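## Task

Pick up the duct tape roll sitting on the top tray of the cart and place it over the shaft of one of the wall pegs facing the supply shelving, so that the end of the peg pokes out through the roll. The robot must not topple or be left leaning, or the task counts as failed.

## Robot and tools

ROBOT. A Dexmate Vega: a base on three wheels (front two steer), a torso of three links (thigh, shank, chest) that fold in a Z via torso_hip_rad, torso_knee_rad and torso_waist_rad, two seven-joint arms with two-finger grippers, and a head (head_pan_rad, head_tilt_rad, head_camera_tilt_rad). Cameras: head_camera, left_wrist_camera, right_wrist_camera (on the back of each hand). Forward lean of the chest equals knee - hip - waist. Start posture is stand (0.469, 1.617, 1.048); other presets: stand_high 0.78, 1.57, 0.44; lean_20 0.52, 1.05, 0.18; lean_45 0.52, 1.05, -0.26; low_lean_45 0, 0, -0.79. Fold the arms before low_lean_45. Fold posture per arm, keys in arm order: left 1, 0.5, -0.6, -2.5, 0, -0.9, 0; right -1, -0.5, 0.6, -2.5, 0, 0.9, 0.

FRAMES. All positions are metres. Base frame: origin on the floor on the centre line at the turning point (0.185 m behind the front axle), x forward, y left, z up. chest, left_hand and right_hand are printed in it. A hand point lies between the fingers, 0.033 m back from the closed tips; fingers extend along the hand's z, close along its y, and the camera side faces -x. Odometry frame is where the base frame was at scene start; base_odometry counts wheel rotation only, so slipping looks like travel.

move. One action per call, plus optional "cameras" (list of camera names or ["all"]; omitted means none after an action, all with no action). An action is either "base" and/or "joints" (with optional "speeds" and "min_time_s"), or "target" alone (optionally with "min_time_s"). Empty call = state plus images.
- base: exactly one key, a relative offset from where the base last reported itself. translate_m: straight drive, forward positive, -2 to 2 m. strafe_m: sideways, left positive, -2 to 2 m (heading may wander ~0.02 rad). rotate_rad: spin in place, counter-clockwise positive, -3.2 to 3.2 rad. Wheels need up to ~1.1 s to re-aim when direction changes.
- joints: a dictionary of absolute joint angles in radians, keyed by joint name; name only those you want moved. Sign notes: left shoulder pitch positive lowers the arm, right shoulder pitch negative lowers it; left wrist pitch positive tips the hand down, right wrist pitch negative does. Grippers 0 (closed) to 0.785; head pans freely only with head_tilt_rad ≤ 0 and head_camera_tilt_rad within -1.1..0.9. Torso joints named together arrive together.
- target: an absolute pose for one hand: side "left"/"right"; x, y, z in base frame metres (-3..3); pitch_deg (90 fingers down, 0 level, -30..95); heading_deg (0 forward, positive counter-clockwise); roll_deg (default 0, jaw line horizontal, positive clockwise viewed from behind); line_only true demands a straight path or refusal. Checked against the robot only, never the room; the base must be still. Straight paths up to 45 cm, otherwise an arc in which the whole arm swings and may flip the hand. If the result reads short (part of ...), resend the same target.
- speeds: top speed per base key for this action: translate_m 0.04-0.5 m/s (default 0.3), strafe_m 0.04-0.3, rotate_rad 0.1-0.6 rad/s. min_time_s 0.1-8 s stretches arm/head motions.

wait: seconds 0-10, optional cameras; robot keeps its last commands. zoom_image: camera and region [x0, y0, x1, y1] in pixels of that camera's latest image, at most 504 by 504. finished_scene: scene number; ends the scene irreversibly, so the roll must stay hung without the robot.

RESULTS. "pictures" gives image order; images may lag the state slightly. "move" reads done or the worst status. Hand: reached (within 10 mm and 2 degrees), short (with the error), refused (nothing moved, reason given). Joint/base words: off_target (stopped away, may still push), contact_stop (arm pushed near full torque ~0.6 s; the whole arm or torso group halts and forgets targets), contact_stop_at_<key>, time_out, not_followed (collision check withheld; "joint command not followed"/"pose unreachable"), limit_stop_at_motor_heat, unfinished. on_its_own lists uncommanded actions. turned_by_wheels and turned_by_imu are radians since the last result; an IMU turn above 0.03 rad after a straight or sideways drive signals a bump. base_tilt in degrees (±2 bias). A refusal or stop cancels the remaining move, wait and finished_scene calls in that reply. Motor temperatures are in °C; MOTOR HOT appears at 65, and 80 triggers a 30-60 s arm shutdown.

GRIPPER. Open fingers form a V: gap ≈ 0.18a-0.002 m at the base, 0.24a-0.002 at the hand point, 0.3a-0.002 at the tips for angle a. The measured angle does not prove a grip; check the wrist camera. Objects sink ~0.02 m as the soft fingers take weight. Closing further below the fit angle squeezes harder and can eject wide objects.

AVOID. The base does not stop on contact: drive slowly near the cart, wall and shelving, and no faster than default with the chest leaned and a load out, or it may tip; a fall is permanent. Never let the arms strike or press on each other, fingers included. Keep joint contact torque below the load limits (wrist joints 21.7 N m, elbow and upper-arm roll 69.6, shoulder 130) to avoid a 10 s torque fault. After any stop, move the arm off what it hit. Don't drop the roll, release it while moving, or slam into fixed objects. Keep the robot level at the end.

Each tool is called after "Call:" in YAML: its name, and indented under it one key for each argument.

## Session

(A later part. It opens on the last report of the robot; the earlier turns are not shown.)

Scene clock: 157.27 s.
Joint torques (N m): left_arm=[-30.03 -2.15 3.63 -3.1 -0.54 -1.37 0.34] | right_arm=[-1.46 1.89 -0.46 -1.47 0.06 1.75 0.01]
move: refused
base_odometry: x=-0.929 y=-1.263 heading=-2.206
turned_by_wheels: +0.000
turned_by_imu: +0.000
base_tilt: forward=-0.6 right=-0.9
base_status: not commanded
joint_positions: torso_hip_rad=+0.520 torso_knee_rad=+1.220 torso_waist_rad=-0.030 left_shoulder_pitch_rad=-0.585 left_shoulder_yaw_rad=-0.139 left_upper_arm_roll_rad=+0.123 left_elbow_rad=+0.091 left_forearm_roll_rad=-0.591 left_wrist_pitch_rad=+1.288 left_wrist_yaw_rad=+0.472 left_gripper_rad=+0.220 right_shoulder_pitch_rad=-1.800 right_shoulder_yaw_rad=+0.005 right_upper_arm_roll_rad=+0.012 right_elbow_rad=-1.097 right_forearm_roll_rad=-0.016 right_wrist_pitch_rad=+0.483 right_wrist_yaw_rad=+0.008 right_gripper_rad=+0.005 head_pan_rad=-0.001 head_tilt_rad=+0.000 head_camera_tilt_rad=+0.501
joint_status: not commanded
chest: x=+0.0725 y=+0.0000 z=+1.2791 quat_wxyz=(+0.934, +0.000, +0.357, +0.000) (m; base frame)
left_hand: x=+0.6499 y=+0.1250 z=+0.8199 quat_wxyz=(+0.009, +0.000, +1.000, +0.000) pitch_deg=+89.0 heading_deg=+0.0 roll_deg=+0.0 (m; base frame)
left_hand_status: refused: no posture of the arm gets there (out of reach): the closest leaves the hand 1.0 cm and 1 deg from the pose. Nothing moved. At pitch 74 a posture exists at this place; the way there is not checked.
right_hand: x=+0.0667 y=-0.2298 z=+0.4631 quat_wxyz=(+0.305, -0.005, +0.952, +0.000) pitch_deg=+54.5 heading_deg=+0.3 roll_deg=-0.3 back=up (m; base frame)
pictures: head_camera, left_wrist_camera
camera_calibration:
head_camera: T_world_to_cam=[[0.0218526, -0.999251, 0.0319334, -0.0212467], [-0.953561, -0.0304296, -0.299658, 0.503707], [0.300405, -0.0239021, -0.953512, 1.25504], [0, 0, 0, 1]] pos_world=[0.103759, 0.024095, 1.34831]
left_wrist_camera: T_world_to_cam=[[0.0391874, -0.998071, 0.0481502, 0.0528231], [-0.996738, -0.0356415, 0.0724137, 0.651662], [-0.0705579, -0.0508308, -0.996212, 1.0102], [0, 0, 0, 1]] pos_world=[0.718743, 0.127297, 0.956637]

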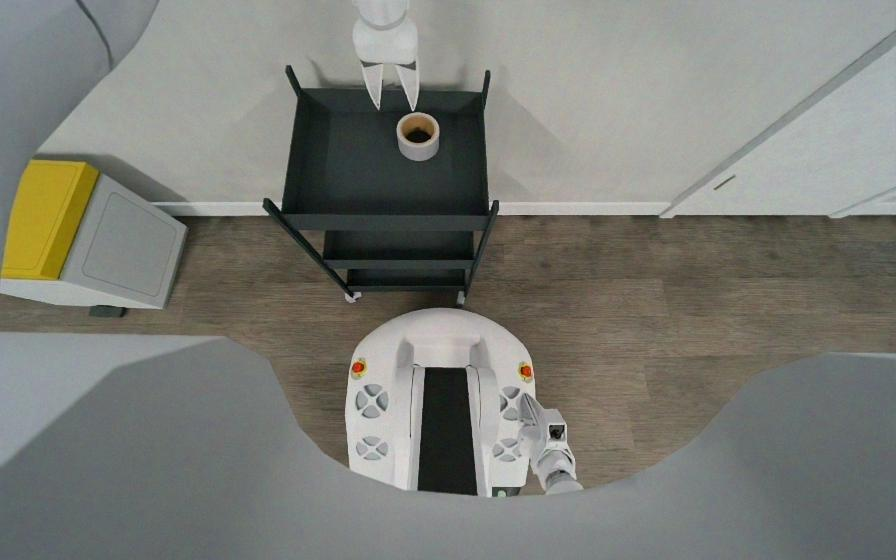

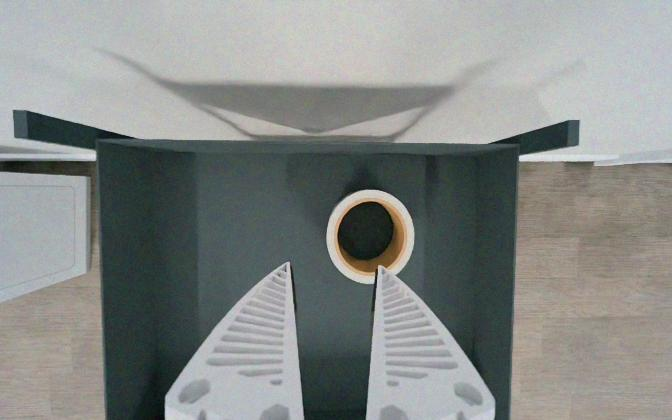

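Call:
move:
  joints: {"left_shoulder_pitch_rad": -1.1, "right_shoulder_pitch_rad": -1.5}

Call:
move:
  joints: {"torso_waist_rad": -0.4}

Call:
move:
  target: {"side":"left","x":0.66,"y":0.124,"z":0.78,"pitch_deg":89,"heading_deg":0}
  cameras: ["head_camera","left_wrist_camera"]

Scene clock: 173.63 s.
Joint torques (N m): left_arm=[-28.88 -1.96 2.8 -4.61 -0.05 -1.26 0.42] | right_arm=[7.32 1.58 -0.13 -2.72 0.03 2.55 -0.07]
move: done
base_odometry: x=-0.929 y=-1.263 heading=-2.206
turned_by_wheels: +0.000
turned_by_imu: -0.001
base_tilt: forward=-0.6 right=-0.8
base_status: not commanded
joint_positions: torso_hip_rad=+0.520 torso_knee_rad=+1.220 torso_waist_rad=-0.030 left_shoulder_pitch_rad=-1.096 left_shoulder_yaw_rad=-0.139 left_upper_arm_roll_rad=+0.123 left_elbow_rad=+0.091 left_forearm_roll_rad=-0.591 left_wrist_pitch_rad=+1.288 left_wrist_yaw_rad=+0.472 left_gripper_rad=+0.220 right_shoulder_pitch_rad=-1.501 right_shoulder_yaw_rad=+0.005 right_upper_arm_roll_rad=+0.012 right_elbow_rad=-1.097 right_forearm_roll_rad=-0.016 right_wrist_pitch_rad=+0.483 right_wrist_yaw_rad=+0.008 right_gripper_rad=+0.005 head_pan_rad=-0.001 head_tilt_rad=+0.000 head_camera_tilt_rad=+0.501
joint_status: all done
chest: x=+0.0725 y=+0.0000 z=+1.2791 quat_wxyz=(+0.934, +0.000, +0.357, +0.000) (m; base frame)
left_hand: x=+0.8007 y=+0.1250 z=+1.1610 quat_wxyz=(+0.261, +0.000, +0.965, +0.000) pitch_deg=+59.7 heading_deg=+0.0 roll_deg=+0.0 back=up (m; base frame)
right_hand: x=+0.3075 y=-0.2298 z=+0.4977 quat_wxyz=(+0.444, -0.005, +0.896, -0.001) pitch_deg=+37.3 heading_deg=+0.2 roll_deg=-0.4 back=up (m; base frame)
pictures: none

Scene clock: 184.60 s.
Joint torques (N m): left_arm=[-5.92 10.24 6.38 -14.58 3.15 -23.87 0.8] | right_arm=[-29.91 0.86 -0.2 18.54 -1.17 -24.93 1.23]
Motor temperatures (°C): left_arm=[35 34 34 34 38 64 39] | right_arm=[34 31 38 36 36 46 38]
move: done
TORQUE FAULT: left_wrist_pitch_rad reached its load limit. The left arm stopped for 10 seconds, dropped its targets and accepts commands again: back off and push less far. Before the stop ended, the hold on left_wrist_pitch_rad was turned back by 3.0 degrees, the way its load pushed it. The stop added 8.3 s to the call and to motion_time.
base_odometry: x=-0.927 y=-1.262 heading=-2.213
turned_by_wheels: -0.007
turned_by_imu: +0.020
base_tilt: forward=-0.7 right=-0.9
base_status: not commanded
joint_positions: torso_hip_rad=+0.522 torso_knee_rad=+1.218 torso_waist_rad=-0.398 left_shoulder_pitch_rad=-1.102 left_shoulder_yaw_rad=-0.141 left_upper_arm_roll_rad=+0.122 left_elbow_rad=+0.092 left_forearm_roll_rad=-0.594 left_wrist_pitch_rad=+1.388 left_wrist_yaw_rad=+0.472 left_gripper_rad=+0.220 right_shoulder_pitch_rad=-1.499 right_shoulder_yaw_rad=+0.005 right_upper_arm_roll_rad=+0.012 right_elbow_rad=-1.099 right_forearm_roll_rad=-0.016 right_wrist_pitch_rad=+0.489 right_wrist_yaw_rad=+0.007 right_gripper_rad=+0.004 head_pan_rad=+0.000 head_tilt_rad=+0.000 head_camera_tilt_rad=+0.501
joint_status: all done
chest: x=+0.1858 y=+0.0000 z=+1.1645 quat_wxyz=(+0.854, +0.000, +0.520, +0.000) (m; base frame)
left_hand: x=+0.7919 y=+0.1237 z=+0.7949 quat_wxyz=(+0.041, +0.023, +0.999, +0.000) pitch_deg=+85.4 heading_deg=-2.7 roll_deg=+0.0 (m; base frame)
right_hand: x=+0.1324 y=-0.2300 z=+0.3519 quat_wxyz=(+0.279, -0.005, +0.960, +0.000) pitch_deg=+57.6 heading_deg=+0.3 roll_deg=-0.3 back=up (m; base frame)
pictures: none

not run: a stop came earlier in this reply.

Call:
move:
  joints: {"torso_waist_rad": -0.2}
  cameras: ["head_camera","left_wrist_camera","right_wrist_camera"]

Scene clock: 194.67 s.
Joint torques (N m): left_arm=[-29.27 2.17 2.54 -6.16 -0.59 -0.29 0.83] | right_arm=[-16.28 3.28 -1.33 -0.87 -0.55 1.85 0.16]
Motor temperatures (°C): left_arm=[36 34 34 34 38 63 39] | right_arm=[34 31 38 36 36 47 38]
move: done
TORQUE FAULT: left_wrist_pitch_rad reached its load limit. The left arm stopped for 10 seconds, dropped its targets and accepts commands again: back off and push less far. The left arm was already stopped when this call's commands were due to start, so it ran none of them. The stop added 5.0 s to the call and to motion_time.
MOTOR HOT: joint 6 (wrist pitch) of the left arm reports 63 °C; the controller stops that arm at 80 °C. To cool a motor, set the load down, stop pushing, or move to a pose that needs little force.
base_odometry: x=-0.927 y=-1.262 heading=-2.214
turned_by_wheels: +0.000
turned_by_imu: -0.002
base_tilt: forward=-0.7 right=-0.8
base_status: not commanded
joint_positions: torso_hip_rad=+0.520 torso_knee_rad=+1.220 torso_waist_rad=-0.200 left_shoulder_pitch_rad=-1.102 left_shoulder_yaw_rad=-0.141 left_upper_arm_roll_rad=+0.122 left_elbow_rad=+0.092 left_forearm_roll_rad=-0.594 left_wrist_pitch_rad=+1.388 left_wrist_yaw_rad=+0.472 left_gripper_rad=+0.220 right_shoulder_pitch_rad=-1.500 right_shoulder_yaw_rad=+0.005 right_upper_arm_roll_rad=+0.012 right_elbow_rad=-1.097 right_forearm_roll_rad=-0.016 right_wrist_pitch_rad=+0.483 right_wrist_yaw_rad=+0.008 right_gripper_rad=+0.005 head_pan_rad=+0.000 head_tilt_rad=+0.000 head_camera_tilt_rad=+0.501
joint_status: all done
chest: x=+0.1314 y=+0.0000 z=+1.2310 quat_wxyz=(+0.900, +0.000, +0.435, +0.000) (m; base frame)
left_hand: x=+0.7971 y=+0.1235 z=+0.9847 quat_wxyz=(+0.137, +0.023, +0.990, +0.002) pitch_deg=+74.3 heading_deg=-0.4 roll_deg=+2.3 back=up (m; base frame)
right_hand: x=+0.2323 y=-0.2300 z=+0.4212 quat_wxyz=(+0.367, -0.005, +0.930, +0.000) pitch_deg=+47.0 heading_deg=+0.3 roll_deg=-0.4 back=up (m; base frame)
pictures: head_camera, left_wrist_camera, right_wrist_camera
ARM HIT: the robot struck its own base or body hard.
camera_calibration:
head_camera: T_world_to_cam=[[0.0270455, -0.999251, 0.0276925, -0.0164589], [-0.990487, -0.0305268, -0.134175, 0.346576], [0.13492, -0.0238003, -0.990571, 1.25885], [0, 0, 0, 1]] pos_world=[0.17388, 0.0240943, 1.29394]
left_wrist_camera: T_world_to_cam=[[-0.0194496, -0.998766, 0.0457005, 0.086884], [-0.982977, 0.0107496, -0.183414, 1.02166], [0.182697, -0.0484899, -0.981973, 0.968565], [0, 0, 0, 1]] pos_world=[0.829006, 0.12276, 1.13452]
right_wrist_camera: T_world_to_cam=[[0.0391638, -0.998843, -0.0278921, -0.22311], [-0.795232, -0.0142544, -0.606138, 0.493279], [0.605039, 0.0459193, -0.79487, 0.352712], [0, 0, 0, 1]] pos_world=[0.187605, -0.232016, 0.573132]

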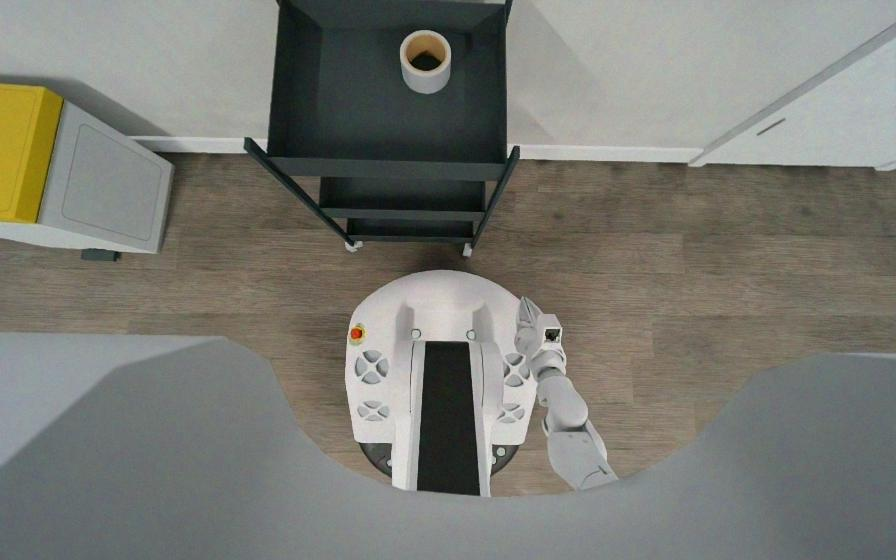

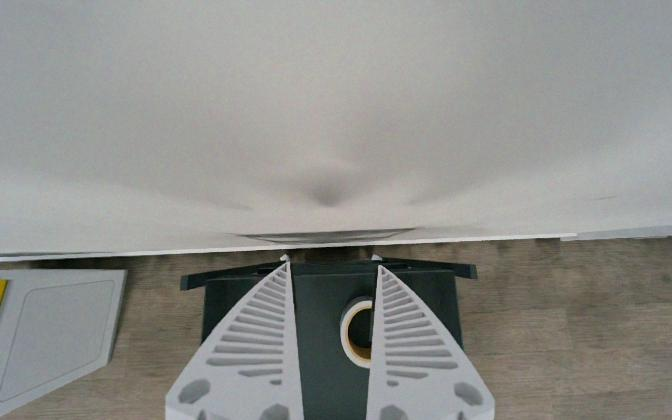

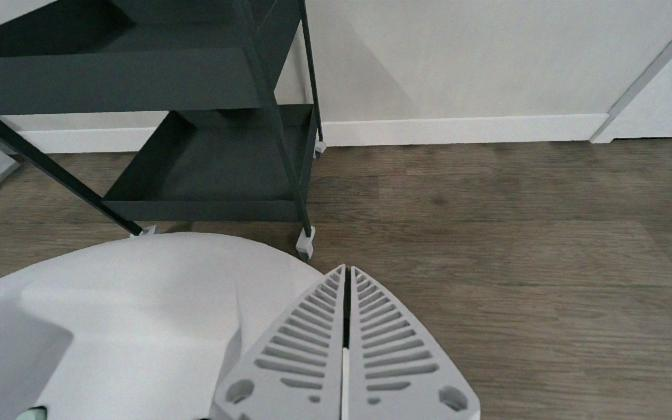

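Call:
move:
  joints: {"right_shoulder_yaw_rad": -0.6, "left_wrist_pitch_rad": 1.25}

Call:
move:
  target: {"side":"left","x":0.66,"y":0.124,"z":0.81,"pitch_deg":89,"heading_deg":0}
  cameras: ["head_camera","left_wrist_camera"]

Scene clock: 213.97 s.
Joint torques (N m): left_arm=[-42.35 5.54 3.13 -19.52 1.18 -15.23 -0.11] | right_arm=[-11.8 -8.63 1.84 0.15 0.06 1.46 -0.26]
Motor temperatures (°C): left_arm=[37 33 34 36 38 62 39] | right_arm=[34 31 38 35 36 41 38]
move: done
TORQUE FAULT: left_wrist_pitch_rad reached its load limit. The left arm stopped for 10 seconds, dropped its targets and accepts commands again: back off and push less far. The stop added 8.3 s to the call and to motion_time.
MOTOR HOT: cleared for the motors of the left arm.
base_odometry: x=-0.927 y=-1.262 heading=-2.214
turned_by_wheels: +0.000
turned_by_imu: -0.001
base_tilt: forward=-0.6 right=-0.8
base_status: not commanded
joint_positions: torso_hip_rad=+0.520 torso_knee_rad=+1.220 torso_waist_rad=-0.200 left_shoulder_pitch_rad=-1.100 left_shoulder_yaw_rad=-0.142 left_upper_arm_roll_rad=+0.122 left_elbow_rad=+0.096 left_forearm_roll_rad=-0.595 left_wrist_pitch_rad=+1.265 left_wrist_yaw_rad=+0.472 left_gripper_rad=+0.220 right_shoulder_pitch_rad=-1.500 right_shoulder_yaw_rad=-0.600 right_upper_arm_roll_rad=+0.012 right_elbow_rad=-1.097 right_forearm_roll_rad=-0.016 right_wrist_pitch_rad=+0.483 right_wrist_yaw_rad=+0.008 right_gripper_rad=+0.005 head_pan_rad=+0.000 head_tilt_rad=+0.000 head_camera_tilt_rad=+0.501
joint_status: all done
chest: x=+0.1309 y=+0.0000 z=+1.2311 quat_wxyz=(+0.901, +0.000, +0.435, +0.000) (m; base frame)
left_hand: x=+0.8349 y=+0.1221 z=+0.9960 quat_wxyz=(+0.188, -0.004, +0.982, -0.003) pitch_deg=+68.3 heading_deg=-0.8 roll_deg=-1.2 back=up (m; base frame)
right_hand: x=+0.2891 y=-0.4760 z=+0.4736 quat_wxyz=(+0.350, -0.283, +0.887, -0.107) pitch_deg=+47.1 heading_deg=+0.7 roll_deg=-34.7 back=up (m; base frame)
pictures: none

not run: a stop came earlier in this reply.

Call:
move:
  base: {"translate_m": -0.15}
  cameras: ["head_camera","left_wrist_camera"]

Scene clock: 219.53 s.
Joint torques (N m): left_arm=[-28.58 2.49 1.25 -4.92 -0.37 -0.01 0.15] | right_arm=[-13.86 -7.29 1.5 -0.55 -0.03 1.63 -0.35]
Motor temperatures (°C): left_arm=[38 33 34 37 38 61 39] | right_arm=[34 31 38 35 36 40 38]
move: done
base_odometry: x=-0.837 y=-1.142 heading=-2.214
turned_by_wheels: +0.000
turned_by_imu: +0.000
base_tilt: forward=-0.5 right=-0.8
base_status: done
joint_positions: torso_hip_rad=+0.520 torso_knee_rad=+1.220 torso_waist_rad=-0.200 left_shoulder_pitch_rad=-1.101 left_shoulder_yaw_rad=-0.141 left_upper_arm_roll_rad=+0.122 left_elbow_rad=+0.095 left_forearm_roll_rad=-0.595 left_wrist_pitch_rad=+1.261 left_wrist_yaw_rad=+0.472 left_gripper_rad=+0.220 right_shoulder_pitch_rad=-1.500 right_shoulder_yaw_rad=-0.600 right_upper_arm_roll_rad=+0.012 right_elbow_rad=-1.097 right_forearm_roll_rad=-0.016 right_wrist_pitch_rad=+0.483 right_wrist_yaw_rad=+0.008 right_gripper_rad=+0.005 head_pan_rad=+0.000 head_tilt_rad=+0.000 head_camera_tilt_rad=+0.501
joint_status: not commanded
chest: x=+0.1315 y=+0.0000 z=+1.2310 quat_wxyz=(+0.900, +0.000, +0.435, +0.000) (m; base frame)
left_hand: x=+0.8372 y=+0.1223 z=+0.9968 quat_wxyz=(+0.190, -0.005, +0.982, -0.003) pitch_deg=+68.1 heading_deg=-0.7 roll_deg=-1.3 back=up (m; base frame)
right_hand: x=+0.2891 y=-0.4760 z=+0.4733 quat_wxyz=(+0.349, -0.283, +0.887, -0.107) pitch_deg=+47.2 heading_deg=+0.7 roll_deg=-34.7 back=up (m; base frame)
pictures: head_camera, left_wrist_camera
camera_calibration:
head_camera: T_world_to_cam=[[0.0270455, -0.999251, 0.0276925, -0.0164616], [-0.990487, -0.0305268, -0.134175, 0.346675], [0.13492, -0.0238003, -0.990571, 1.25884], [0, 0, 0, 1]] pos_world=[0.17398, 0.0240943, 1.29394]
left_wrist_camera: T_world_to_cam=[[0.0283484, -0.997336, 0.0672083, 0.0243184], [-0.95643, -0.0466082, -0.288219, 1.15261], [0.290584, -0.0561094, -0.955203, 0.856961], [0, 0, 0, 1]] pos_world=[0.852682, 0.126058, 1.14914]

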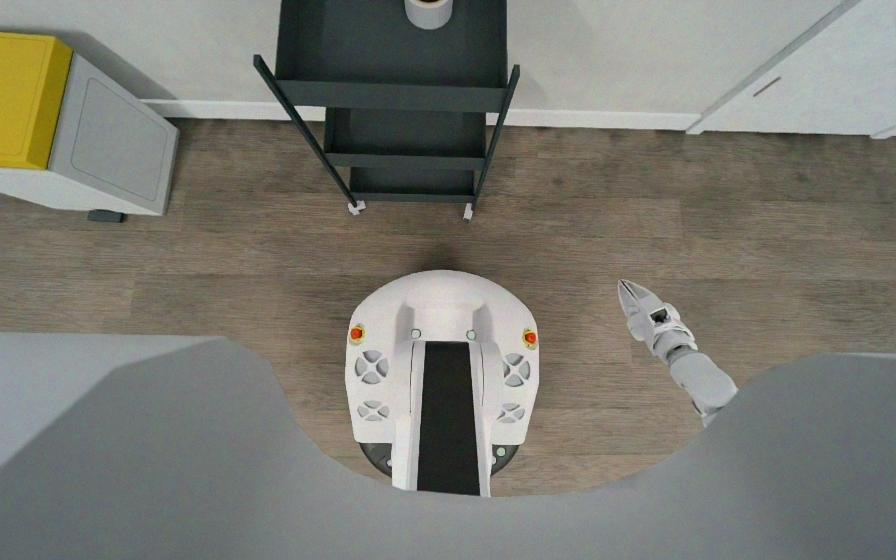

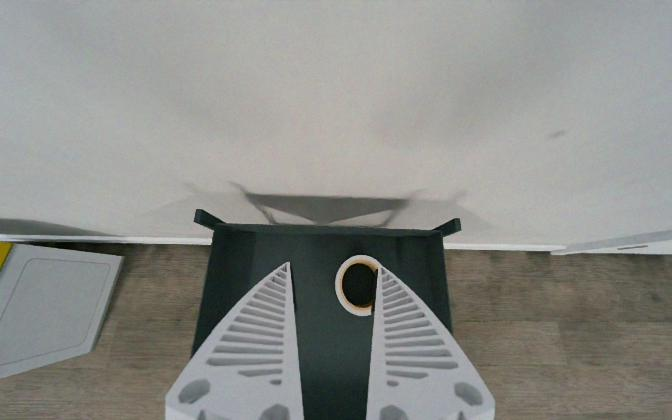

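Call:
move:
  target: {"side":"left","x":0.66,"y":0.124,"z":0.85,"pitch_deg":89,"heading_deg":0}
  cameras: ["left_wrist_camera"]

Scene clock: 235.53 s.
Joint torques (N m): left_arm=[-43.05 2.51 -1.18 -15.99 2.61 -19.58 1.99] | right_arm=[-13.29 -7.02 1.22 -0.06 0.08 2.16 -0.25]
Motor temperatures (°C): left_arm=[39 33 34 37 38 69 39] | right_arm=[34 31 38 34 36 37 38]
move: short
TORQUE FAULT: left_wrist_pitch_rad reached its load limit. The left arm stopped for 10 seconds, dropped its targets and accepts commands again: back off and push less far. The stop added 9.6 s to the call and to motion_time.
MOTOR HOT: joint 6 (wrist pitch) of the left arm reports 69 °C; the controller stops that arm at 80 °C. To cool a motor, set the load down, stop pushing, or move to a pose that needs little force.
base_odometry: x=-0.837 y=-1.142 heading=-2.214
turned_by_wheels: +0.000
turned_by_imu: -0.001
base_tilt: forward=-0.6 right=-0.9
base_status: not commanded
joint_positions: torso_hip_rad=+0.520 torso_knee_rad=+1.220 torso_waist_rad=-0.200 left_shoulder_pitch_rad=-1.079 left_shoulder_yaw_rad=+0.008 left_upper_arm_roll_rad=+0.486 left_elbow_rad=-0.204 left_forearm_roll_rad=-0.447 left_wrist_pitch_rad=+0.850 left_wrist_yaw_rad=+0.123 left_gripper_rad=+0.220 right_shoulder_pitch_rad=-1.500 right_shoulder_yaw_rad=-0.600 right_upper_arm_roll_rad=+0.012 right_elbow_rad=-1.097 right_forearm_roll_rad=-0.016 right_wrist_pitch_rad=+0.483 right_wrist_yaw_rad=+0.008 right_gripper_rad=+0.005 head_pan_rad=+0.000 head_tilt_rad=+0.000 head_camera_tilt_rad=+0.501
joint_status: not commanded
chest: x=+0.1308 y=+0.0000 z=+1.2311 quat_wxyz=(+0.901, +0.000, +0.435, +0.000) (m; base frame)
left_hand: x=+1.0356 y=+0.2246 z=+1.2294 quat_wxyz=(+0.517, +0.014, +0.854, +0.061) pitch_deg=+27.3 heading_deg=+5.8 roll_deg=+7.6 back=up (m; base frame)
left_hand_status: short (checked arc [no straight line was possible; over the whole arc the hand travels 1.50 m to end 0.23 m from its start, up to 0.51 m off the straight line; left_wrist_pitch_rad turns most, 2.05 rad; on the way or at its end the hand turns up to 180 deg from its attitude at the start], planned for 6.7 s): torque_fault, 543 mm and 178.4 deg off.
right_hand: x=+0.2891 y=-0.4760 z=+0.4736 quat_wxyz=(+0.350, -0.283, +0.887, -0.107) pitch_deg=+47.1 heading_deg=+0.7 roll_deg=-34.7 back=up (m; base frame)
pictures: left_wrist_camera
camera_calibration:
left_wrist_camera: T_world_to_cam=[[0.0158967, -0.998046, -0.0604312, 0.275039], [-0.541228, 0.0422298, -0.839815, 1.64236], [0.840726, 0.0460574, -0.539499, -0.0764326], [0, 0, 0, 1]] pos_world=[0.948779, 0.208665, 1.35467]

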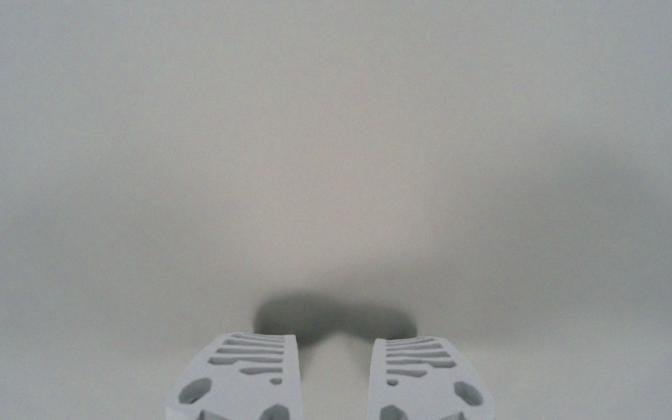

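Call:
move:
  base: {"translate_m": -0.45}

Call:
move:
  target: {"side":"left","x":0.66,"y":0.20,"z":0.95,"pitch_deg":72,"heading_deg":0,"line_only":true}
  cameras: ["head_camera","left_wrist_camera"]

Scene clock: 291.97 s.
Joint torques (N m): left_arm=[-27.72 1.3 -2.98 -4.65 0.17 0.16 -0.44] | right_arm=[-12.58 -7.25 1.75 -1.12 0.16 1.06 -0.29]
Motor temperatures (°C): left_arm=[38 33 34 34 37 46 39] | right_arm=[33 31 38 33 36 34 38]
move: done
OVER-TEMPERATURE FAULT: HOT MOTORS OFF, OTHERS HOLD. Before this call, joint 6 (wrist pitch) of the left arm reached 80 °C; the stop lasted 42 seconds. The left arm may have given way at the joints whose motors were off. The left arm's motors are all on again: the left arm holds where the fault left it. The left arm accepts commands again.
base_odometry: x=-0.566 y=-0.783 heading=-2.216
turned_by_wheels: -0.002
turned_by_imu: -0.005
base_tilt: forward=-0.6 right=-0.9
base_status: done
joint_positions: torso_hip_rad=+0.520 torso_knee_rad=+1.220 torso_waist_rad=-0.200 left_shoulder_pitch_rad=-1.080 left_shoulder_yaw_rad=+0.009 left_upper_arm_roll_rad=+0.486 left_elbow_rad=-0.205 left_forearm_roll_rad=-0.447 left_wrist_pitch_rad=+1.406 left_wrist_yaw_rad=+0.123 left_gripper_rad=+0.220 right_shoulder_pitch_rad=-1.500 right_shoulder_yaw_rad=-0.600 right_upper_arm_roll_rad=+0.012 right_elbow_rad=-1.097 right_forearm_roll_rad=-0.016 right_wrist_pitch_rad=+0.483 right_wrist_yaw_rad=+0.008 right_gripper_rad=+0.005 head_pan_rad=+0.000 head_tilt_rad=+0.000 head_camera_tilt_rad=+0.500
joint_status: not commanded
chest: x=+0.1315 y=+0.0000 z=+1.2310 quat_wxyz=(+0.900, +0.000, +0.435, +0.000) (m; base frame)
left_hand: x=+0.8931 y=+0.2440 z=+1.0804 quat_wxyz=(+0.263, +0.025, +0.961, +0.080) pitch_deg=+58.1 heading_deg=+15.4 roll_deg=+18.4 back=up (m; base frame)
right_hand: x=+0.2891 y=-0.4760 z=+0.4733 quat_wxyz=(+0.349, -0.283, +0.887, -0.107) pitch_deg=+47.2 heading_deg=+0.7 roll_deg=-34.7 back=up (m; base frame)
pictures: none

not run: a stop came earlier in this reply.

Call:
move:
  target: {"side":"left","x":0.68,"y":0.20,"z":0.95,"pitch_deg":68,"heading_deg":0,"line_only":true}
  cameras: ["head_camera","left_wrist_camera"]

Scene clock: 294.43 s.
Joint torques (N m): left_arm=[-26.09 2.94 -1.97 -5.07 0.33 -0.96 0.51] | right_arm=[-12.04 -6.81 1.49 -1.1 0.21 1.3 -0.26]
move: refused
base_odometry: x=-0.566 y=-0.783 heading=-2.216
turned_by_wheels: +0.000
turned_by_imu: +0.000
base_tilt: forward=-0.6 right=-0.7
base_status: not commanded
joint_positions: torso_hip_rad=+0.520 torso_knee_rad=+1.220 torso_waist_rad=-0.200 left_shoulder_pitch_rad=-1.080 left_shoulder_yaw_rad=+0.009 left_upper_arm_roll_rad=+0.486 left_elbow_rad=-0.205 left_forearm_roll_rad=-0.447 left_wrist_pitch_rad=+1.406 left_wrist_yaw_rad=+0.123 left_gripper_rad=+0.220 right_shoulder_pitch_rad=-1.500 right_shoulder_yaw_rad=-0.600 right_upper_arm_roll_rad=+0.012 right_elbow_rad=-1.097 right_forearm_roll_rad=-0.016 right_wrist_pitch_rad=+0.483 right_wrist_yaw_rad=+0.008 right_gripper_rad=+0.005 head_pan_rad=+0.000 head_tilt_rad=+0.000 head_camera_tilt_rad=+0.500
joint_status: not commanded
chest: x=+0.1315 y=+0.0000 z=+1.2310 quat_wxyz=(+0.900, +0.000, +0.435, +0.000) (m; base frame)
left_hand: x=+0.8931 y=+0.2440 z=+1.0804 quat_wxyz=(+0.263, +0.025, +0.961, +0.080) pitch_deg=+58.1 heading_deg=+15.4 roll_deg=+18.4 back=up (m; base frame)
left_hand_status: refused: you asked line_only, and the move would not run on a straight line (no straight line was possible) but on a checked arc of 6.8 s: over the whole arc the hand travels 1.16 m to end 0.26 m from its start, up to 0.39 m off the straight line; left_wrist_pitch_rad turns most, 2.05 rad; on the way or at its end the hand turns up to 175 deg from its attitude at the start. Nothing moved.
right_hand: x=+0.2891 y=-0.4760 z=+0.4733 quat_wxyz=(+0.349, -0.283, +0.887, -0.107) pitch_deg=+47.2 heading_deg=+0.7 roll_deg=-34.7 back=up (m; base frame)
pictures: head_camera, left_wrist_camera
camera_calibration:
head_camera: T_world_to_cam=[[0.0272753, -0.999252, 0.0274278, -0.0161599], [-0.990441, -0.0307259, -0.134472, 0.347057], [0.135214, -0.0234979, -0.990538, 1.25873], [0, 0, 0, 1]] pos_world=[0.173982, 0.0240934, 1.29394]
left_wrist_camera: T_world_to_cam=[[0.00333617, -0.994314, -0.106435, 0.347702], [-0.902585, 0.0428263, -0.428376, 1.31732], [0.430498, 0.0974954, -0.89731, 0.702454], [0, 0, 0, 1]] pos_world=[0.885433, 0.220823, 1.23164]

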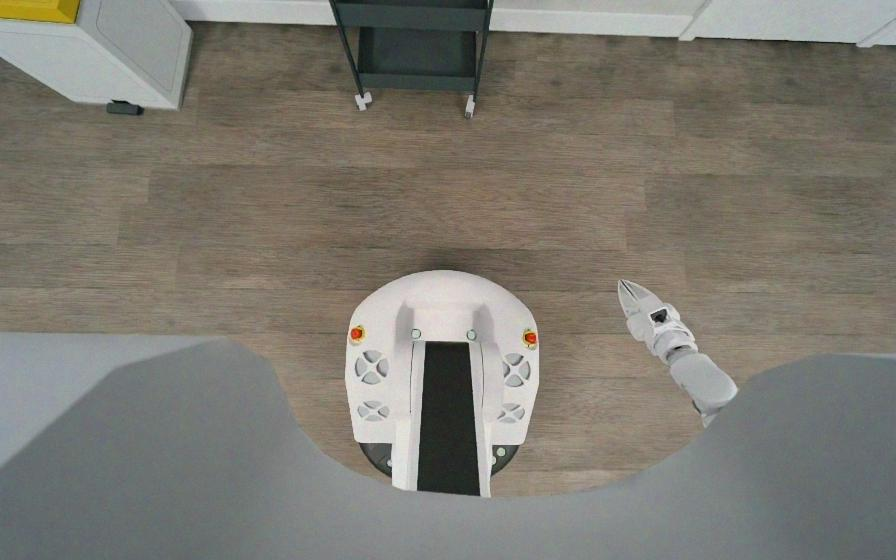

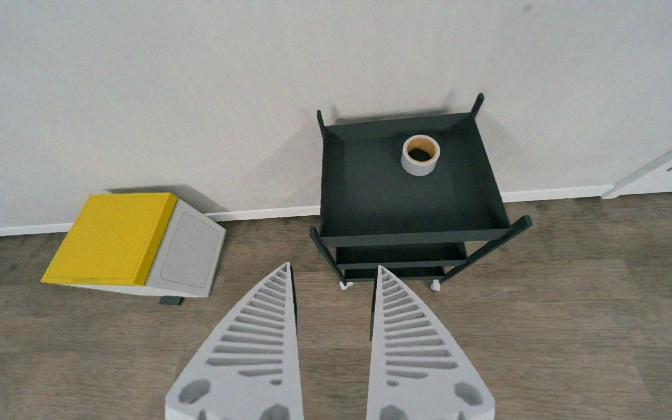

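Call:
move:
  joints: {"left_shoulder_pitch_rad": 0.1, "left_shoulder_yaw_rad": 0.0, "left_upper_arm_roll_rad": 0, "left_elbow_rad": -1.2, "left_forearm_roll_rad": 0, "left_wrist_pitch_rad": 1.25, "left_wrist_yaw_rad": 0, "right_shoulder_pitch_rad":-1.8}

Call:
move:
  joints: {"torso_hip_rad": 0.5, "torso_knee_rad": 1.35, "torso_waist_rad": 0.35,"right_shoulder_yaw_rad":-0.2, "head_camera_tilt_rad":0.4}
  cameras: ["head_camera","left_wrist_camera"]

Scene clock: 315.83 s.
Joint torques (N m): left_arm=[-18.82 -2.97 -0.77 -8.05 0.15 -1.08 0.25] | right_arm=[-23.19 -3.34 0.44 0.05 0.08 1.22 -0.27]
Motor temperatures (°C): left_arm=[38 33 33 34 37 41 38] | right_arm=[34 31 38 33 36 33 37]
move: done
base_odometry: x=-0.566 y=-0.783 heading=-2.216
turned_by_wheels: +0.000
turned_by_imu: -0.001
base_tilt: forward=-0.6 right=-0.8
base_status: not commanded
joint_positions: torso_hip_rad=+0.520 torso_knee_rad=+1.220 torso_waist_rad=-0.200 left_shoulder_pitch_rad=+0.096 left_shoulder_yaw_rad=+0.000 left_upper_arm_roll_rad=+0.002 left_elbow_rad=-1.196 left_forearm_roll_rad=-0.002 left_wrist_pitch_rad=+1.251 left_wrist_yaw_rad=+0.001 left_gripper_rad=+0.220 right_shoulder_pitch_rad=-1.800 right_shoulder_yaw_rad=-0.600 right_upper_arm_roll_rad=+0.012 right_elbow_rad=-1.097 right_forearm_roll_rad=-0.016 right_wrist_pitch_rad=+0.483 right_wrist_yaw_rad=+0.008 right_gripper_rad=+0.005 head_pan_rad=+0.000 head_tilt_rad=+0.000 head_camera_tilt_rad=+0.500
joint_status: all done
chest: x=+0.1315 y=+0.0000 z=+1.2310 quat_wxyz=(+0.900, +0.000, +0.435, +0.000) (m; base frame)
left_hand: x=+0.8182 y=+0.2282 z=+0.6826 quat_wxyz=(+0.257, +0.001, +0.966, +0.000) pitch_deg=+60.2 heading_deg=-0.1 roll_deg=+0.0 back=up (m; base frame)
right_hand: x=+0.0583 y=-0.4760 z=+0.4605 quat_wxyz=(+0.213, -0.296, +0.929, -0.063) pitch_deg=+64.3 heading_deg=+1.0 roll_deg=-34.3 back=up (m; base frame)
pictures: none

Scene clock: 319.17 s.
Joint torques (N m): left_arm=[-23.54 1.19 -0.85 -5.9 -0.01 -1.61 -0.25] | right_arm=[-15.89 0.84 -0.44 -2.35 -0.06 1.9 -0.18]
move: done
base_odometry: x=-0.566 y=-0.783 heading=-2.216
turned_by_wheels: +0.000
turned_by_imu: +0.000
base_tilt: forward=-0.6 right=-0.9
base_status: not commanded
joint_positions: torso_hip_rad=+0.500 torso_knee_rad=+1.350 torso_waist_rad=+0.350 left_shoulder_pitch_rad=+0.100 left_shoulder_yaw_rad=+0.000 left_upper_arm_roll_rad=+0.000 left_elbow_rad=-1.200 left_forearm_roll_rad=+0.000 left_wrist_pitch_rad=+1.250 left_wrist_yaw_rad=+0.000 left_gripper_rad=+0.220 right_shoulder_pitch_rad=-1.800 right_shoulder_yaw_rad=-0.201 right_upper_arm_roll_rad=+0.012 right_elbow_rad=-1.097 right_forearm_roll_rad=-0.016 right_wrist_pitch_rad=+0.483 right_wrist_yaw_rad=+0.008 right_gripper_rad=+0.005 head_pan_rad=+0.000 head_tilt_rad=+0.000 head_camera_tilt_rad=+0.401
joint_status: all done
chest: x=+0.0394 y=+0.0000 z=+1.3543 quat_wxyz=(+0.969, +0.000, +0.247, +0.000) (m; base frame)
left_hand: x=+0.8850 y=+0.2292 z=+1.1153 quat_wxyz=(+0.444, +0.000, +0.896, +0.000) pitch_deg=+37.3 heading_deg=+0.0 roll_deg=+0.0 back=up (m; base frame)
right_hand: x=+0.2269 y=-0.3186 z=+0.5655 quat_wxyz=(+0.410, -0.099, +0.906, -0.042) pitch_deg=+41.3 heading_deg=+0.4 roll_deg=-12.1 back=up (m; base frame)
pictures: head_camera, left_wrist_camera
camera_calibration:
head_camera: T_world_to_cam=[[0.0107969, -0.999252, 0.037143, -0.0297767], [-0.804914, -0.0307244, -0.592596, 0.894779], [0.593294, -0.0234987, -0.804643, 1.12161], [0, 0, 0, 1]] pos_world=[0.0550982, 0.0240934, 1.43384]
left_wrist_camera: T_world_to_cam=[[-0.0134629, -0.998093, 0.0602351, 0.166657], [-0.673934, -0.0354444, -0.737941, 1.48653], [0.738669, -0.0505293, -0.672172, 0.248761], [0, 0, 0, 1]] pos_world=[0.820317, 0.231598, 1.25415]

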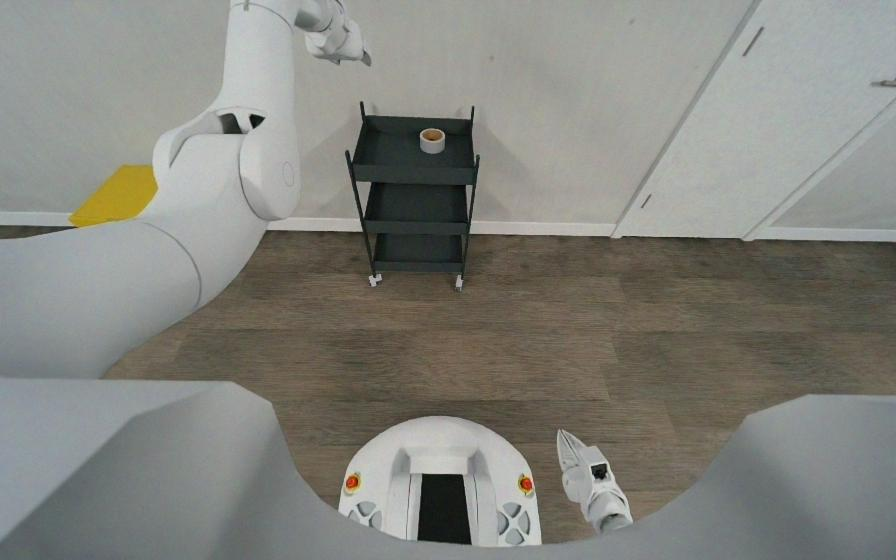

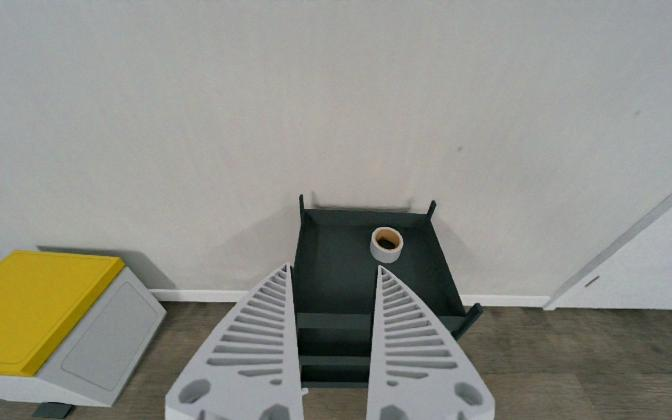

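Call:
move:
  target: {"side":"left","x":0.77,"y":0.22,"z":0.86,"pitch_deg":65,"heading_deg":0,"line_only":true}

Call:
move:
  base: {"strafe_m": -0.1}

Call:
move:
  base: {"translate_m": 0.47}
  cameras: ["head_camera","left_wrist_camera"]

Scene clock: 327.50 s.
Joint torques (N m): left_arm=[-29.93 -1.29 -0.56 -3.59 -0.2 -1.33 0.16] | right_arm=[-16.27 0.02 -0.72 -2.06 -0.02 1.18 -0.15]
move: done
base_odometry: x=-0.566 y=-0.783 heading=-2.216
turned_by_wheels: +0.000
turned_by_imu: -0.001
base_tilt: forward=-0.7 right=-0.9
base_status: not commanded
joint_positions: torso_hip_rad=+0.500 torso_knee_rad=+1.350 torso_waist_rad=+0.350 left_shoulder_pitch_rad=+0.096 left_shoulder_yaw_rad=-0.020 left_upper_arm_roll_rad=-0.012 left_elbow_rad=-0.663 left_forearm_roll_rad=+0.002 left_wrist_pitch_rad=+1.199 left_wrist_yaw_rad=+0.022 left_gripper_rad=+0.220 right_shoulder_pitch_rad=-1.800 right_shoulder_yaw_rad=-0.200 right_upper_arm_roll_rad=+0.012 right_elbow_rad=-1.097 right_forearm_roll_rad=-0.016 right_wrist_pitch_rad=+0.483 right_wrist_yaw_rad=+0.008 right_gripper_rad=+0.005 head_pan_rad=+0.000 head_tilt_rad=+0.000 head_camera_tilt_rad=+0.401
joint_status: not commanded
chest: x=+0.0394 y=+0.0000 z=+1.3543 quat_wxyz=(+0.969, +0.000, +0.247, +0.000) (m; base frame)
left_hand: x=+0.7704 y=+0.2201 z=+0.8607 quat_wxyz=(+0.217, +0.000, +0.976, +0.000) pitch_deg=+64.9 heading_deg=+0.0 roll_deg=+0.0 back=up (m; base frame)
left_hand_status: reached (straight line, planned for 2.1 s): 1 mm and 0.1 deg off.
right_hand: x=+0.2268 y=-0.3181 z=+0.5655 quat_wxyz=(+0.410, -0.099, +0.906, -0.042) pitch_deg=+41.3 heading_deg=+0.4 roll_deg=-12.1 back=up (m; base frame)
pictures: none

Scene clock: 330.30 s.
Joint torques (N m): left_arm=[-29.75 -2.2 -1.66 -3.85 0.28 -1.4 0.29] | right_arm=[-15 0.11 -0.27 -1.56 0.12 1.69 -0.33]
move: done
base_odometry: x=-0.645 y=-0.723 heading=-2.217
turned_by_wheels: -0.001
turned_by_imu: -0.005
base_tilt: forward=-0.5 right=-0.7
base_status: done
joint_positions: torso_hip_rad=+0.500 torso_knee_rad=+1.350 torso_waist_rad=+0.350 left_shoulder_pitch_rad=+0.095 left_shoulder_yaw_rad=-0.020 left_upper_arm_roll_rad=-0.012 left_elbow_rad=-0.658 left_forearm_roll_rad=+0.002 left_wrist_pitch_rad=+1.198 left_wrist_yaw_rad=+0.022 left_gripper_rad=+0.220 right_shoulder_pitch_rad=-1.800 right_shoulder_yaw_rad=-0.200 right_upper_arm_roll_rad=+0.012 right_elbow_rad=-1.097 right_forearm_roll_rad=-0.016 right_wrist_pitch_rad=+0.483 right_wrist_yaw_rad=+0.008 right_gripper_rad=+0.005 head_pan_rad=+0.000 head_tilt_rad=+0.000 head_camera_tilt_rad=+0.401
joint_status: not commanded
chest: x=+0.0395 y=+0.0000 z=+1.3542 quat_wxyz=(+0.969, +0.000, +0.247, +0.000) (m; base frame)
left_hand: x=+0.7699 y=+0.2200 z=+0.8597 quat_wxyz=(+0.216, +0.000, +0.976, +0.000) pitch_deg=+65.0 heading_deg=+0.0 roll_deg=+0.0 back=up (m; base frame)
right_hand: x=+0.2268 y=-0.3181 z=+0.5654 quat_wxyz=(+0.410, -0.099, +0.906, -0.042) pitch_deg=+41.3 heading_deg=+0.4 roll_deg=-12.0 back=up (m; base frame)
pictures: none

Scene clock: 334.00 s.
Joint torques (N m): left_arm=[-28.77 1.32 -2.23 -5.24 0.21 -1.14 0.52] | right_arm=[-13.97 -1.29 -0.51 -1.03 0.13 1.91 -0.37]
move: done
base_odometry: x=-0.929 y=-1.097 heading=-2.215
turned_by_wheels: +0.001
turned_by_imu: -0.003
base_tilt: forward=-0.5 right=-0.8
base_status: done
joint_positions: torso_hip_rad=+0.500 torso_knee_rad=+1.350 torso_waist_rad=+0.350 left_shoulder_pitch_rad=+0.095 left_shoulder_yaw_rad=-0.020 left_upper_arm_roll_rad=-0.012 left_elbow_rad=-0.658 left_forearm_roll_rad=+0.002 left_wrist_pitch_rad=+1.198 left_wrist_yaw_rad=+0.022 left_gripper_rad=+0.220 right_shoulder_pitch_rad=-1.800 right_shoulder_yaw_rad=-0.200 right_upper_arm_roll_rad=+0.012 right_elbow_rad=-1.097 right_forearm_roll_rad=-0.016 right_wrist_pitch_rad=+0.483 right_wrist_yaw_rad=+0.008 right_gripper_rad=+0.005 head_pan_rad=+0.000 head_tilt_rad=+0.000 head_camera_tilt_rad=+0.401
joint_status: not commanded
chest: x=+0.0396 y=+0.0000 z=+1.3542 quat_wxyz=(+0.969, +0.000, +0.248, +0.000) (m; base frame)
left_hand: x=+0.7699 y=+0.2200 z=+0.8597 quat_wxyz=(+0.216, +0.000, +0.976, +0.000) pitch_deg=+65.0 heading_deg=+0.0 roll_deg=+0.0 back=up (m; base frame)
right_hand: x=+0.2268 y=-0.3181 z=+0.5654 quat_wxyz=(+0.410, -0.099, +0.906, -0.042) pitch_deg=+41.3 heading_deg=+0.4 roll_deg=-12.0 back=up (m; base frame)
pictures: head_camera, left_wrist_camera
camera_calibration:
head_camera: T_world_to_cam=[[0.010802, -0.999252, 0.0371405, -0.0297756], [-0.804996, -0.0307237, -0.592484, 0.894782], [0.593181, -0.023498, -0.804726, 1.12162], [0, 0, 0, 1]] pos_world=[0.0552967, 0.0240934, 1.43384]
left_wrist_camera: T_world_to_cam=[[0.016114, -0.998088, 0.0596651, 0.148928], [-0.940109, -0.0354447, -0.339025, 1.08189], [0.340492, -0.0506287, -0.938883, 0.697383], [0, 0, 0, 1]] pos_world=[0.777246, 0.222298, 1.01266]

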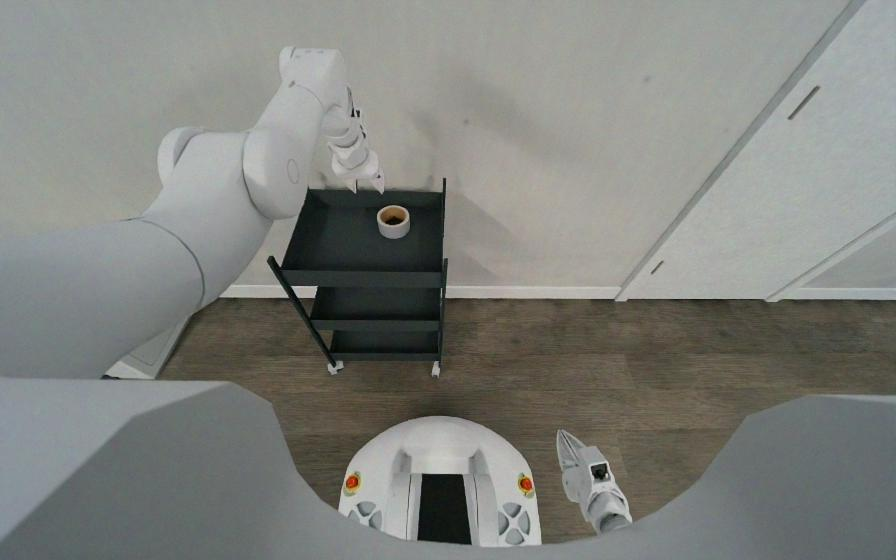

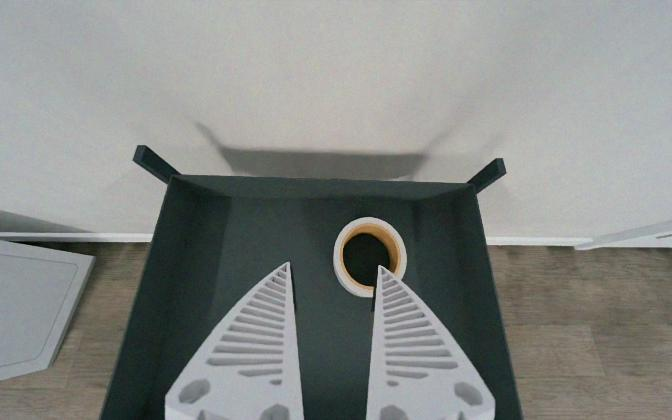

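Call:
move:
  target: {"side":"left","x":0.805,"y":0.211,"z":0.765,"pitch_deg":65,"heading_deg":0,"line_only":true}
  cameras: ["head_camera","left_wrist_camera"]

Call:
zoom_image:
  camera: "head_camera"
  region: [280, 140, 480, 300]

Scene clock: 341.17 s.
Joint torques (N m): left_arm=[-29.58 -0.1 -1.61 -4.01 -0.22 -2.18 0.5] | right_arm=[-16.26 -1.76 -0.27 -1.53 0.07 2.15 -0.08]
move: refused
base_odometry: x=-0.929 y=-1.097 heading=-2.215
turned_by_wheels: +0.000
turned_by_imu: +0.000
base_tilt: forward=-0.5 right=-0.7
base_status: not commanded
joint_positions: torso_hip_rad=+0.500 torso_knee_rad=+1.350 torso_waist_rad=+0.350 left_shoulder_pitch_rad=+0.095 left_shoulder_yaw_rad=-0.020 left_upper_arm_roll_rad=-0.012 left_elbow_rad=-0.658 left_forearm_roll_rad=+0.002 left_wrist_pitch_rad=+1.198 left_wrist_yaw_rad=+0.022 left_gripper_rad=+0.220 right_shoulder_pitch_rad=-1.800 right_shoulder_yaw_rad=-0.200 right_upper_arm_roll_rad=+0.012 right_elbow_rad=-1.097 right_forearm_roll_rad=-0.016 right_wrist_pitch_rad=+0.483 right_wrist_yaw_rad=+0.008 right_gripper_rad=+0.005 head_pan_rad=+0.000 head_tilt_rad=+0.000 head_camera_tilt_rad=+0.401
joint_status: not commanded
chest: x=+0.0396 y=+0.0000 z=+1.3542 quat_wxyz=(+0.969, +0.000, +0.248, +0.000) (m; base frame)
left_hand: x=+0.7699 y=+0.2200 z=+0.8597 quat_wxyz=(+0.216, +0.000, +0.976, +0.000) pitch_deg=+65.0 heading_deg=+0.0 roll_deg=+0.0 back=up (m; base frame)
left_hand_status: refused: no posture of the arm gets there (out of reach): the closest leaves the hand 5.3 cm and 1 deg from the pose. Nothing moved. At pitch 35 a posture exists at this place; the way there is not checked.
right_hand: x=+0.2268 y=-0.3181 z=+0.5654 quat_wxyz=(+0.410, -0.099, +0.906, -0.042) pitch_deg=+41.3 heading_deg=+0.4 roll_deg=-12.0 back=up (m; base frame)
pictures: head_camera, left_wrist_camera
camera_calibration:
head_camera: T_world_to_cam=[[0.010802, -0.999252, 0.0371405, -0.0297756], [-0.804996, -0.0307237, -0.592484, 0.894782], [0.593181, -0.023498, -0.804726, 1.12162], [0, 0, 0, 1]] pos_world=[0.0552967, 0.0240934, 1.43384]
left_wrist_camera: T_world_to_cam=[[0.016114, -0.998088, 0.0596651, 0.148928], [-0.940109, -0.0354447, -0.339025, 1.08189], [0.340492, -0.0506287, -0.938883, 0.697383], [0, 0, 0, 1]] pos_world=[0.777246, 0.222298, 1.01266]

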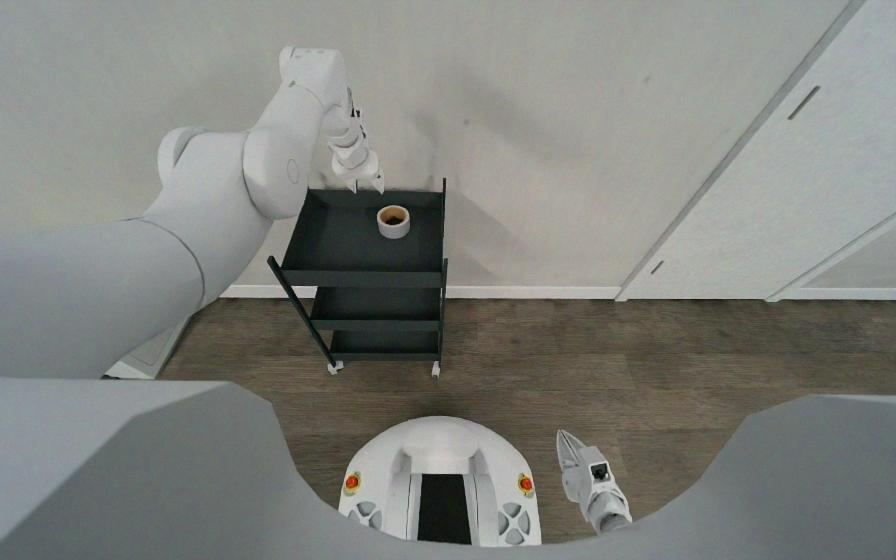

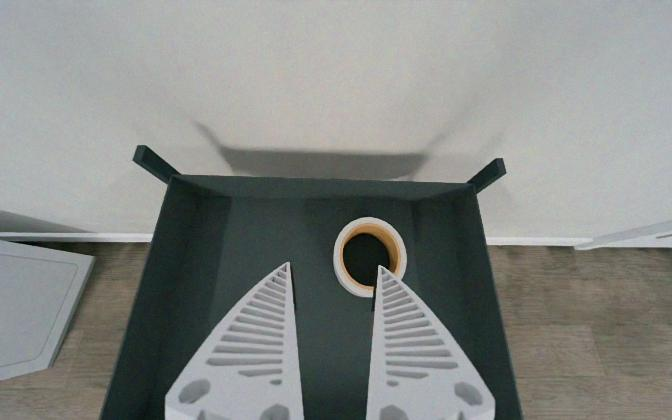

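Scaled by 2.520 from the camera's 896x560 image, which has a finer 960x600 frame.

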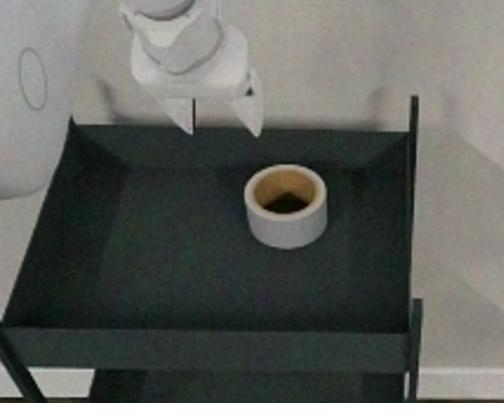

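Call:
move:
  target: {"side":"left","x":0.675,"y":0.211,"z":0.86,"pitch_deg":65,"heading_deg":0,"line_only":true}

Call:
move:
  base: {"translate_m": 0.13}

Call:
move:
  target: {"side":"left","x":0.675,"y":0.211,"z":0.765,"pitch_deg":65,"heading_deg":0,"line_only":true}
  cameras: ["head_camera","left_wrist_camera"]

Call:
zoom_image:
  camera: "head_camera"
  region: [250, 160, 500, 360]

Scene clock: 358.33 s.
Joint torques (N m): left_arm=[-29.1 1.79 -1.77 -4.55 -0.56 -0.86 0.42] | right_arm=[-15.19 -0.4 -0.69 -1.26 -0.08 1.5 -0.04]
move: refused
base_odometry: x=-0.929 y=-1.097 heading=-2.215
turned_by_wheels: +0.000
turned_by_imu: +0.000
base_tilt: forward=-0.5 right=-0.8
base_status: not commanded
joint_positions: torso_hip_rad=+0.500 torso_knee_rad=+1.350 torso_waist_rad=+0.350 left_shoulder_pitch_rad=+0.095 left_shoulder_yaw_rad=-0.020 left_upper_arm_roll_rad=-0.012 left_elbow_rad=-0.658 left_forearm_roll_rad=+0.002 left_wrist_pitch_rad=+1.198 left_wrist_yaw_rad=+0.022 left_gripper_rad=+0.220 right_shoulder_pitch_rad=-1.800 right_shoulder_yaw_rad=-0.200 right_upper_arm_roll_rad=+0.012 right_elbow_rad=-1.097 right_forearm_roll_rad=-0.016 right_wrist_pitch_rad=+0.483 right_wrist_yaw_rad=+0.008 right_gripper_rad=+0.005 head_pan_rad=+0.000 head_tilt_rad=+0.000 head_camera_tilt_rad=+0.401
joint_status: not commanded
chest: x=+0.0396 y=+0.0000 z=+1.3542 quat_wxyz=(+0.969, +0.000, +0.248, +0.000) (m; base frame)
left_hand: x=+0.7699 y=+0.2200 z=+0.8597 quat_wxyz=(+0.216, +0.000, +0.976, +0.000) pitch_deg=+65.0 heading_deg=+0.0 roll_deg=+0.0 back=up (m; base frame)
left_hand_status: refused: you asked line_only, and the move would not run on a straight line (no straight line was possible) but on a checked arc of 4.5 s: over the whole arc the hand travels 0.13 m to end 0.10 m from its start, up to 0.03 m off the straight line; left_forearm_roll_rad turns most, 1.32 rad; on the way or at its end the hand turns up to 7 deg from its attitude at the start. Nothing moved.
right_hand: x=+0.2268 y=-0.3181 z=+0.5654 quat_wxyz=(+0.410, -0.099, +0.906, -0.042) pitch_deg=+41.3 heading_deg=+0.4 roll_deg=-12.0 back=up (m; base frame)
pictures: none

not run: a stop came earlier in this reply.

not run: a stop came earlier in this reply.

Scaled by 2.016 from the camera's 896x560 image, which has a finer 960x600 frame.
This view is cut from an older image: the scene may have changed since it was taken.

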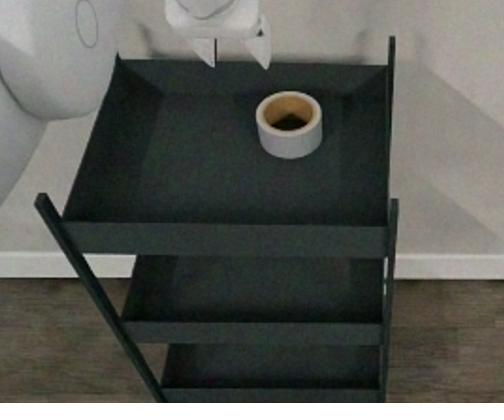

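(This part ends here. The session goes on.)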